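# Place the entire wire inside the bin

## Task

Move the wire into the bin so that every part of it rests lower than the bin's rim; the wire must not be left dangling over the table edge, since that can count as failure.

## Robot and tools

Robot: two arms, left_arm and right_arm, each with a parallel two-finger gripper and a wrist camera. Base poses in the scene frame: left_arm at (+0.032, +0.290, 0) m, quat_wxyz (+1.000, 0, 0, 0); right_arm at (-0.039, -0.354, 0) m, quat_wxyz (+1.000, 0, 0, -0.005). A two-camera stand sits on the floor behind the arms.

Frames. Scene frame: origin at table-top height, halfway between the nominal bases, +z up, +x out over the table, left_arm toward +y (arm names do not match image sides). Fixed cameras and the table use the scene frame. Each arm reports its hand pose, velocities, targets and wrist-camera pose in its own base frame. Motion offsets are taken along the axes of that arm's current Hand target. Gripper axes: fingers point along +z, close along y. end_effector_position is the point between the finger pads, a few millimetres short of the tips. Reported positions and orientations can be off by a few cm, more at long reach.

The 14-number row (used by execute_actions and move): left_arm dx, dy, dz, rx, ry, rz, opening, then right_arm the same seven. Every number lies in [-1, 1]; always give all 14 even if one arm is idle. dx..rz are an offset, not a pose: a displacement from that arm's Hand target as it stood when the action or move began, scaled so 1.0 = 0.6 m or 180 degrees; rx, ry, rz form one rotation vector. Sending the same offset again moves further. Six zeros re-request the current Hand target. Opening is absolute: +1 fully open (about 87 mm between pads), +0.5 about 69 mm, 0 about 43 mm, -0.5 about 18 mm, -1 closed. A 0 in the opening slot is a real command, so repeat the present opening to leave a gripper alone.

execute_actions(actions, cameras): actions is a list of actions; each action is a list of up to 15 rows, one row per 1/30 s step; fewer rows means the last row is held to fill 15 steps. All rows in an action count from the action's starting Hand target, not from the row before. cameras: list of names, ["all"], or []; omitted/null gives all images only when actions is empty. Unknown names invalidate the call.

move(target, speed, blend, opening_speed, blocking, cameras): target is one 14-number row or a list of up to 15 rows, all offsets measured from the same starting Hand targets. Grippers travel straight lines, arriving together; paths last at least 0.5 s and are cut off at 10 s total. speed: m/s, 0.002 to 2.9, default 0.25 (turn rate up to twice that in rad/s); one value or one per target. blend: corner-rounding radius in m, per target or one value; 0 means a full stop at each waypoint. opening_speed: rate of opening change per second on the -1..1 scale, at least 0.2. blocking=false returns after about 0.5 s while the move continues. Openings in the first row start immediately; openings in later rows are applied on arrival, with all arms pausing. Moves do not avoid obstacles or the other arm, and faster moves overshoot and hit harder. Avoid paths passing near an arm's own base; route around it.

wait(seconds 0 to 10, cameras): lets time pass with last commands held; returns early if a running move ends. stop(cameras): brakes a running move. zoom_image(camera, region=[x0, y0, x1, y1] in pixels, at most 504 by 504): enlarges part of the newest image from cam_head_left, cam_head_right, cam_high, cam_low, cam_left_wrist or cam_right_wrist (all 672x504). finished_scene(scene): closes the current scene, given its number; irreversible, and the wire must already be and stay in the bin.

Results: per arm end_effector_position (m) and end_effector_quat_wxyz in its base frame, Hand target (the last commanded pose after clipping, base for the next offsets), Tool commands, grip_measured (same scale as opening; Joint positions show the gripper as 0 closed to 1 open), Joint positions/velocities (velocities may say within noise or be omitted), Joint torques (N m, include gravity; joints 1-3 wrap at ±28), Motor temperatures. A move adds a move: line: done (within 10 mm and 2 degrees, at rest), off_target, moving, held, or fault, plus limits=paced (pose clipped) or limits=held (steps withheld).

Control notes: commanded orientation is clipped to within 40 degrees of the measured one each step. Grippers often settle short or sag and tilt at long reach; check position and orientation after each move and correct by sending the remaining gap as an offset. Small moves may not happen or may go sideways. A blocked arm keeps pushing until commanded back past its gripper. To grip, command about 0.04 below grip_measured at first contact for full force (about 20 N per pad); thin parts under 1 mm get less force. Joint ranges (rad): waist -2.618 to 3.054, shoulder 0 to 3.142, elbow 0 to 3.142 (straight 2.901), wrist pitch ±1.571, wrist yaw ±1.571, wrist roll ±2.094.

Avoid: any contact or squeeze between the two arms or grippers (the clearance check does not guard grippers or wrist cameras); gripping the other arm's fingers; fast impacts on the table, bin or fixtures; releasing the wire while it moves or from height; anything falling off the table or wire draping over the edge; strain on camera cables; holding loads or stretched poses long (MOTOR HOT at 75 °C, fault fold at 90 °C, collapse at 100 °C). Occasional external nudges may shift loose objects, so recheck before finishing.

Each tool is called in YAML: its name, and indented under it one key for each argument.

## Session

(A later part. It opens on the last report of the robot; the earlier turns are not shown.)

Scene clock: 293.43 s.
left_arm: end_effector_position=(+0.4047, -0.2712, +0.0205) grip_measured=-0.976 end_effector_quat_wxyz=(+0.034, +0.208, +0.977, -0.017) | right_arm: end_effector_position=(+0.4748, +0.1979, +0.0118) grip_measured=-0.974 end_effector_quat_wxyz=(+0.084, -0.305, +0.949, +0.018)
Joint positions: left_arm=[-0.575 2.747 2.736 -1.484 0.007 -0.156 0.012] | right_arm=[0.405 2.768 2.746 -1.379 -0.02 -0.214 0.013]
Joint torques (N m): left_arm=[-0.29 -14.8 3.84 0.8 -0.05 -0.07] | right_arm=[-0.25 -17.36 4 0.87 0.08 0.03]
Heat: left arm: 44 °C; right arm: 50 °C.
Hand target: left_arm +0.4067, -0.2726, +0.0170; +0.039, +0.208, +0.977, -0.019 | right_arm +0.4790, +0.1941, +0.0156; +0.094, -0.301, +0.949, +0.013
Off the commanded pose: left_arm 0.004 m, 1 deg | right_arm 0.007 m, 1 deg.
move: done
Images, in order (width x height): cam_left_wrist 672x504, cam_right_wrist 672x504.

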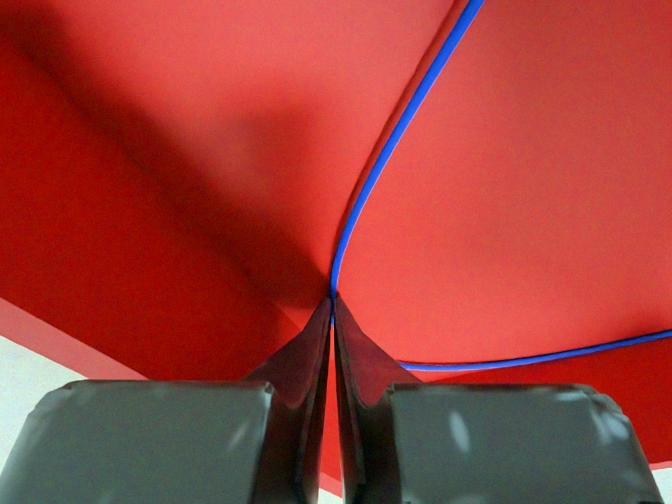

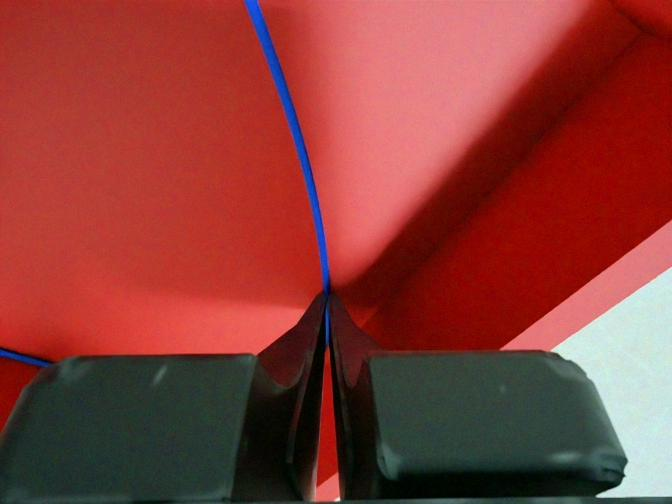

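move:
  target:
    - [0,0,0.01,0,0,0,-1,0,0,0.006,0,0,0,-1]
    - [0,0,0.01,0,0,0,-0.6,0,0,0.006,0,0,0,-0.6]
  speed: 0.04
  opening_speed: 0.25
  cameras: ["all"]

zoom_image:
  camera: "cam_head_left"
  region: [330, 190, 480, 320]

zoom_image:
  camera: "cam_low"
  region: [200, 220, 350, 320]

Scene clock: 302.40 s.
left_arm: end_effector_position=(+0.4042, -0.2742, +0.0200) grip_measured=-0.601 end_effector_quat_wxyz=(+0.037, +0.208, +0.977, -0.023) | right_arm: end_effector_position=(+0.4727, +0.2032, +0.0112) grip_measured=-0.601 end_effector_quat_wxyz=(+0.084, -0.306, +0.948, +0.024)
Joint positions: left_arm=[-0.577 2.718 2.677 -1.444 0.017 -0.159 0.2] | right_arm=[0.412 2.768 2.744 -1.376 -0.031 -0.209 0.2]
Joint torques (N m): left_arm=[-0.09 -13.76 3.73 0.81 -0.17 -0.03] | right_arm=[-0.91 -16.79 3.96 0.91 0.18 -0.02]
Heat: left arm: 47 °C; right arm: 50 °C.
Hand target: left_arm +0.4071, -0.2730, +0.0111; +0.039, +0.208, +0.977, -0.019 | right_arm +0.4797, +0.1944, +0.0121; +0.094, -0.301, +0.949, +0.013
Off the commanded pose: left_arm 0.010 m, 1 deg | right_arm 0.011 m, 2 deg.
move: off_target (right_arm)

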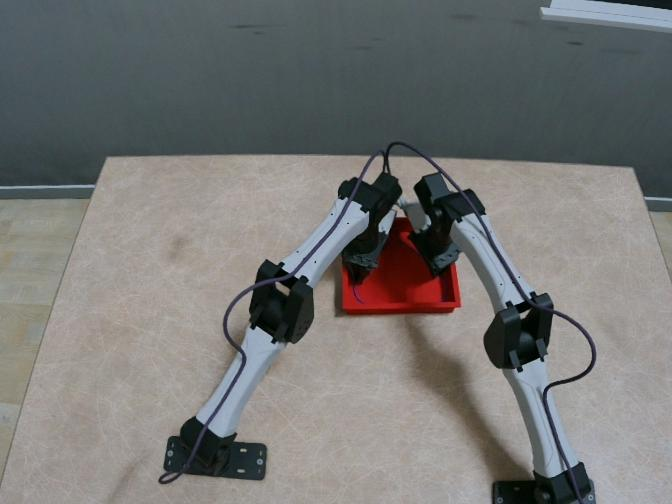

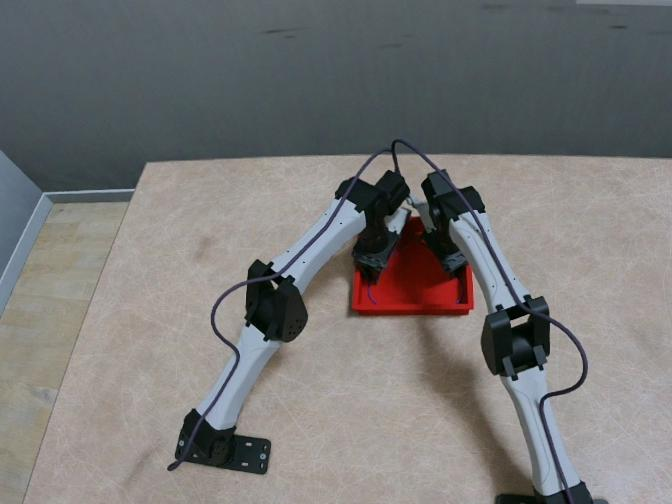

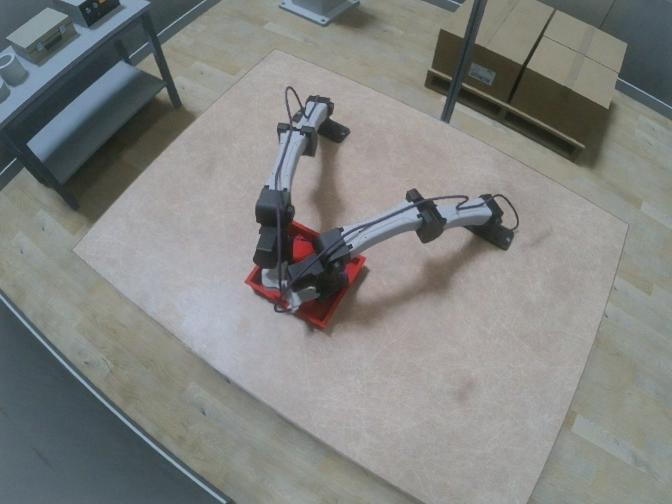

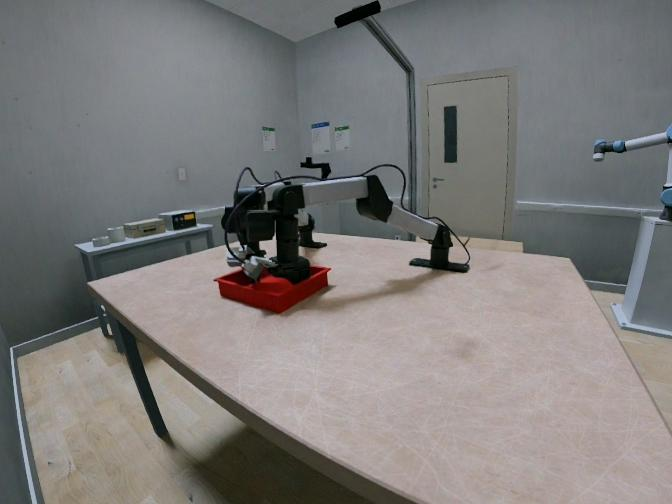

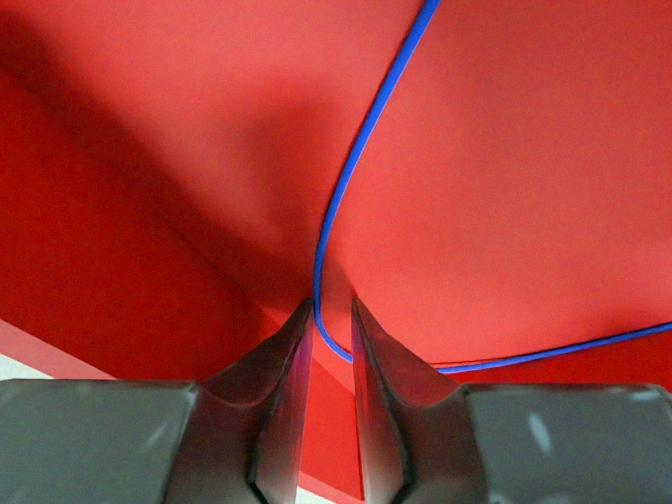

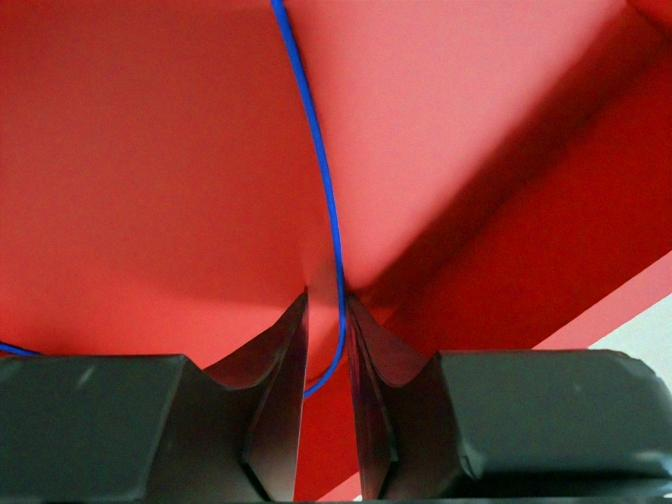

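Scaled by 3.360.

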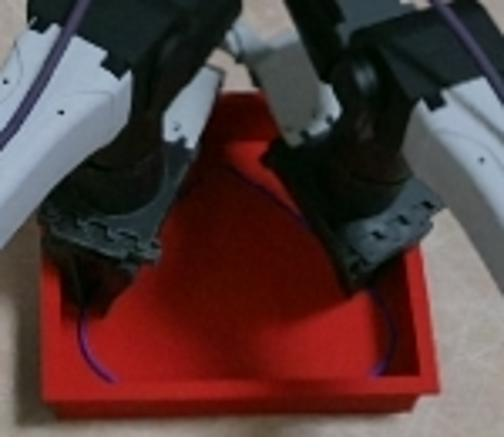

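Scaled by 3.360.

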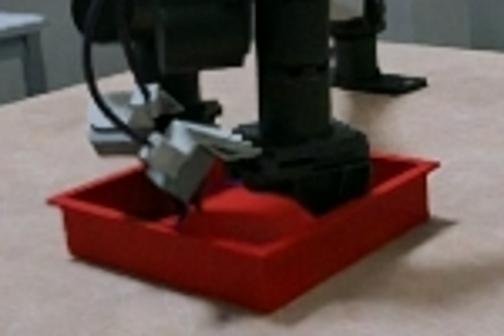

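move:
  target: [0,0,-0.2,0,0,0,-0.6,0,0,-0.2,0,0,0,-0.6]
  speed: 0.1
  cameras: ["all"]

Scene clock: 308.47 s.
left_arm: end_effector_position=(+0.4002, -0.2715, +0.1178) grip_measured=-0.600 end_effector_quat_wxyz=(+0.104, +0.207, +0.972, -0.049) | right_arm: end_effector_position=(+0.4533, +0.1875, +0.0955) grip_measured=-0.600 end_effector_quat_wxyz=(+0.101, -0.301, +0.948, +0.018)
Joint positions: left_arm=[-0.577 2.555 2.767 -1.553 0.016 -0.159 0.2] | right_arm=[0.404 2.637 2.834 -1.563 -0.016 -0.208 0.2]
Joint torques (N m): left_arm=[0.14 -16.31 4.78 0.66 -0.09 -0.09] | right_arm=[-0.32 -20.18 8.53 0.63 0.05 -0.05]
Motor temperatures (°C): left_arm=[23 48 37 24 23 22 23] | right_arm=[19 51 42 30 23 22 20]
Heat: left arm: 48 °C; right arm: 51 °C.
Hand target: left_arm +0.3989, -0.2667, +0.1305; +0.039, +0.208, +0.977, -0.019 | right_arm +0.4592, +0.1846, +0.1299; +0.094, -0.301, +0.949, +0.013
Off the commanded pose: left_arm 0.014 m, 8 deg | right_arm 0.035 m, 1 deg.
elbow stopped short (right arm): the move would have taken joint 3 (elbow) straighter than the controller allows.
joint sent to its limit (left arm) — joint 4 (wrist pitch), lower limit. The joint targets are off in orientation, not in position.
move: off_target (left_arm, right_arm)

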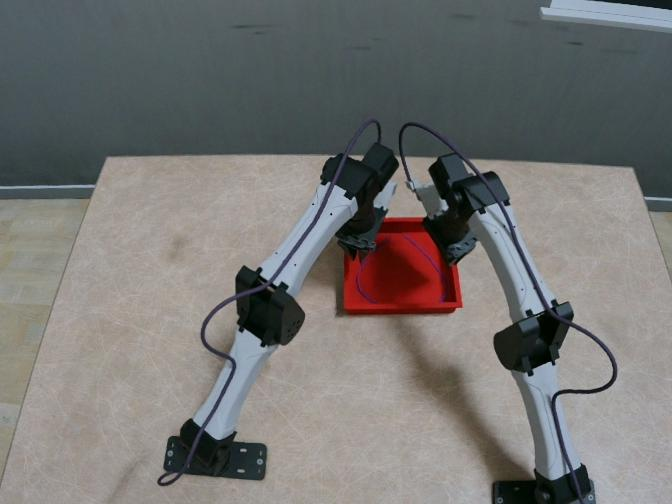

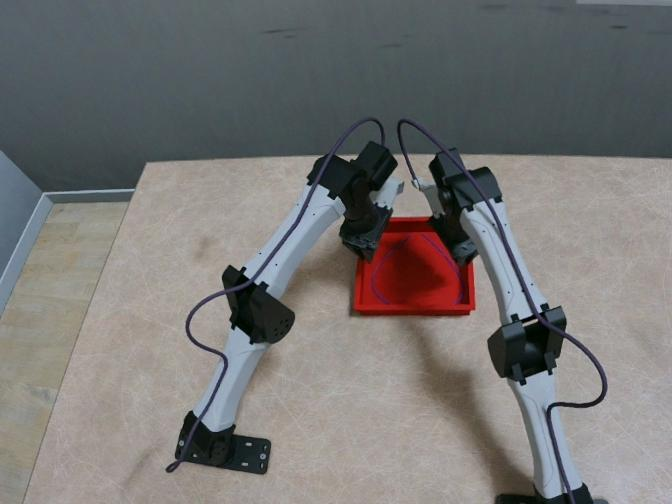

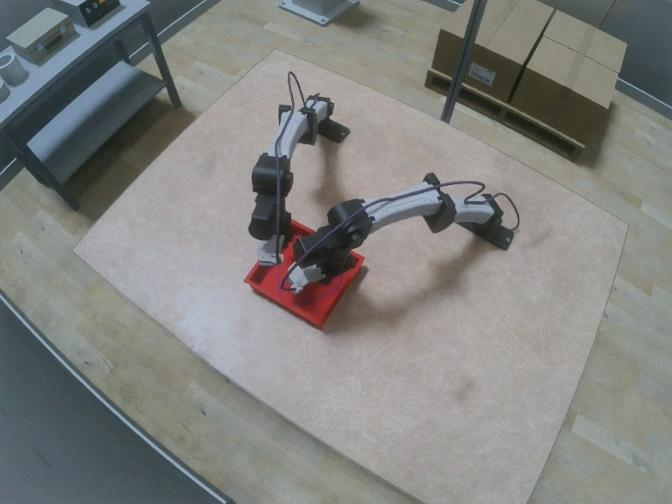

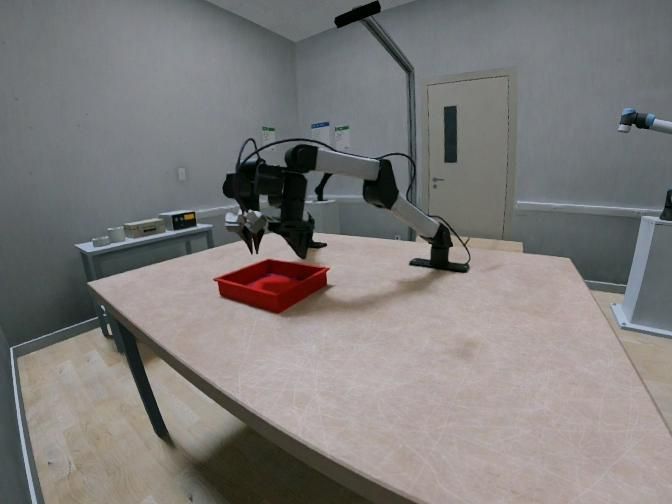

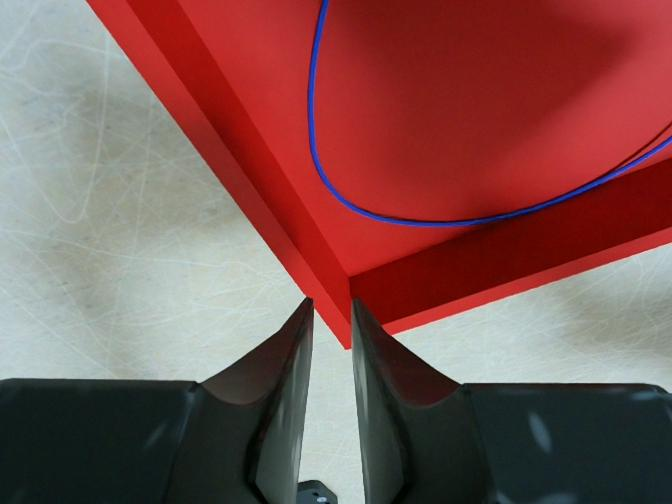

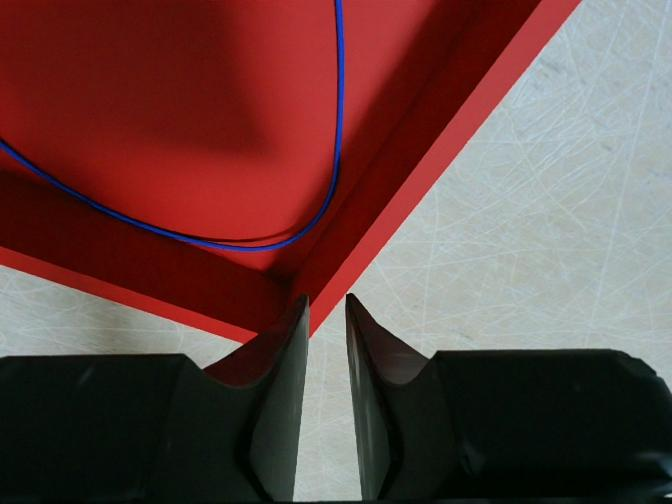

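finished_scene:
  scene: 1

The scene is finished: the task was done.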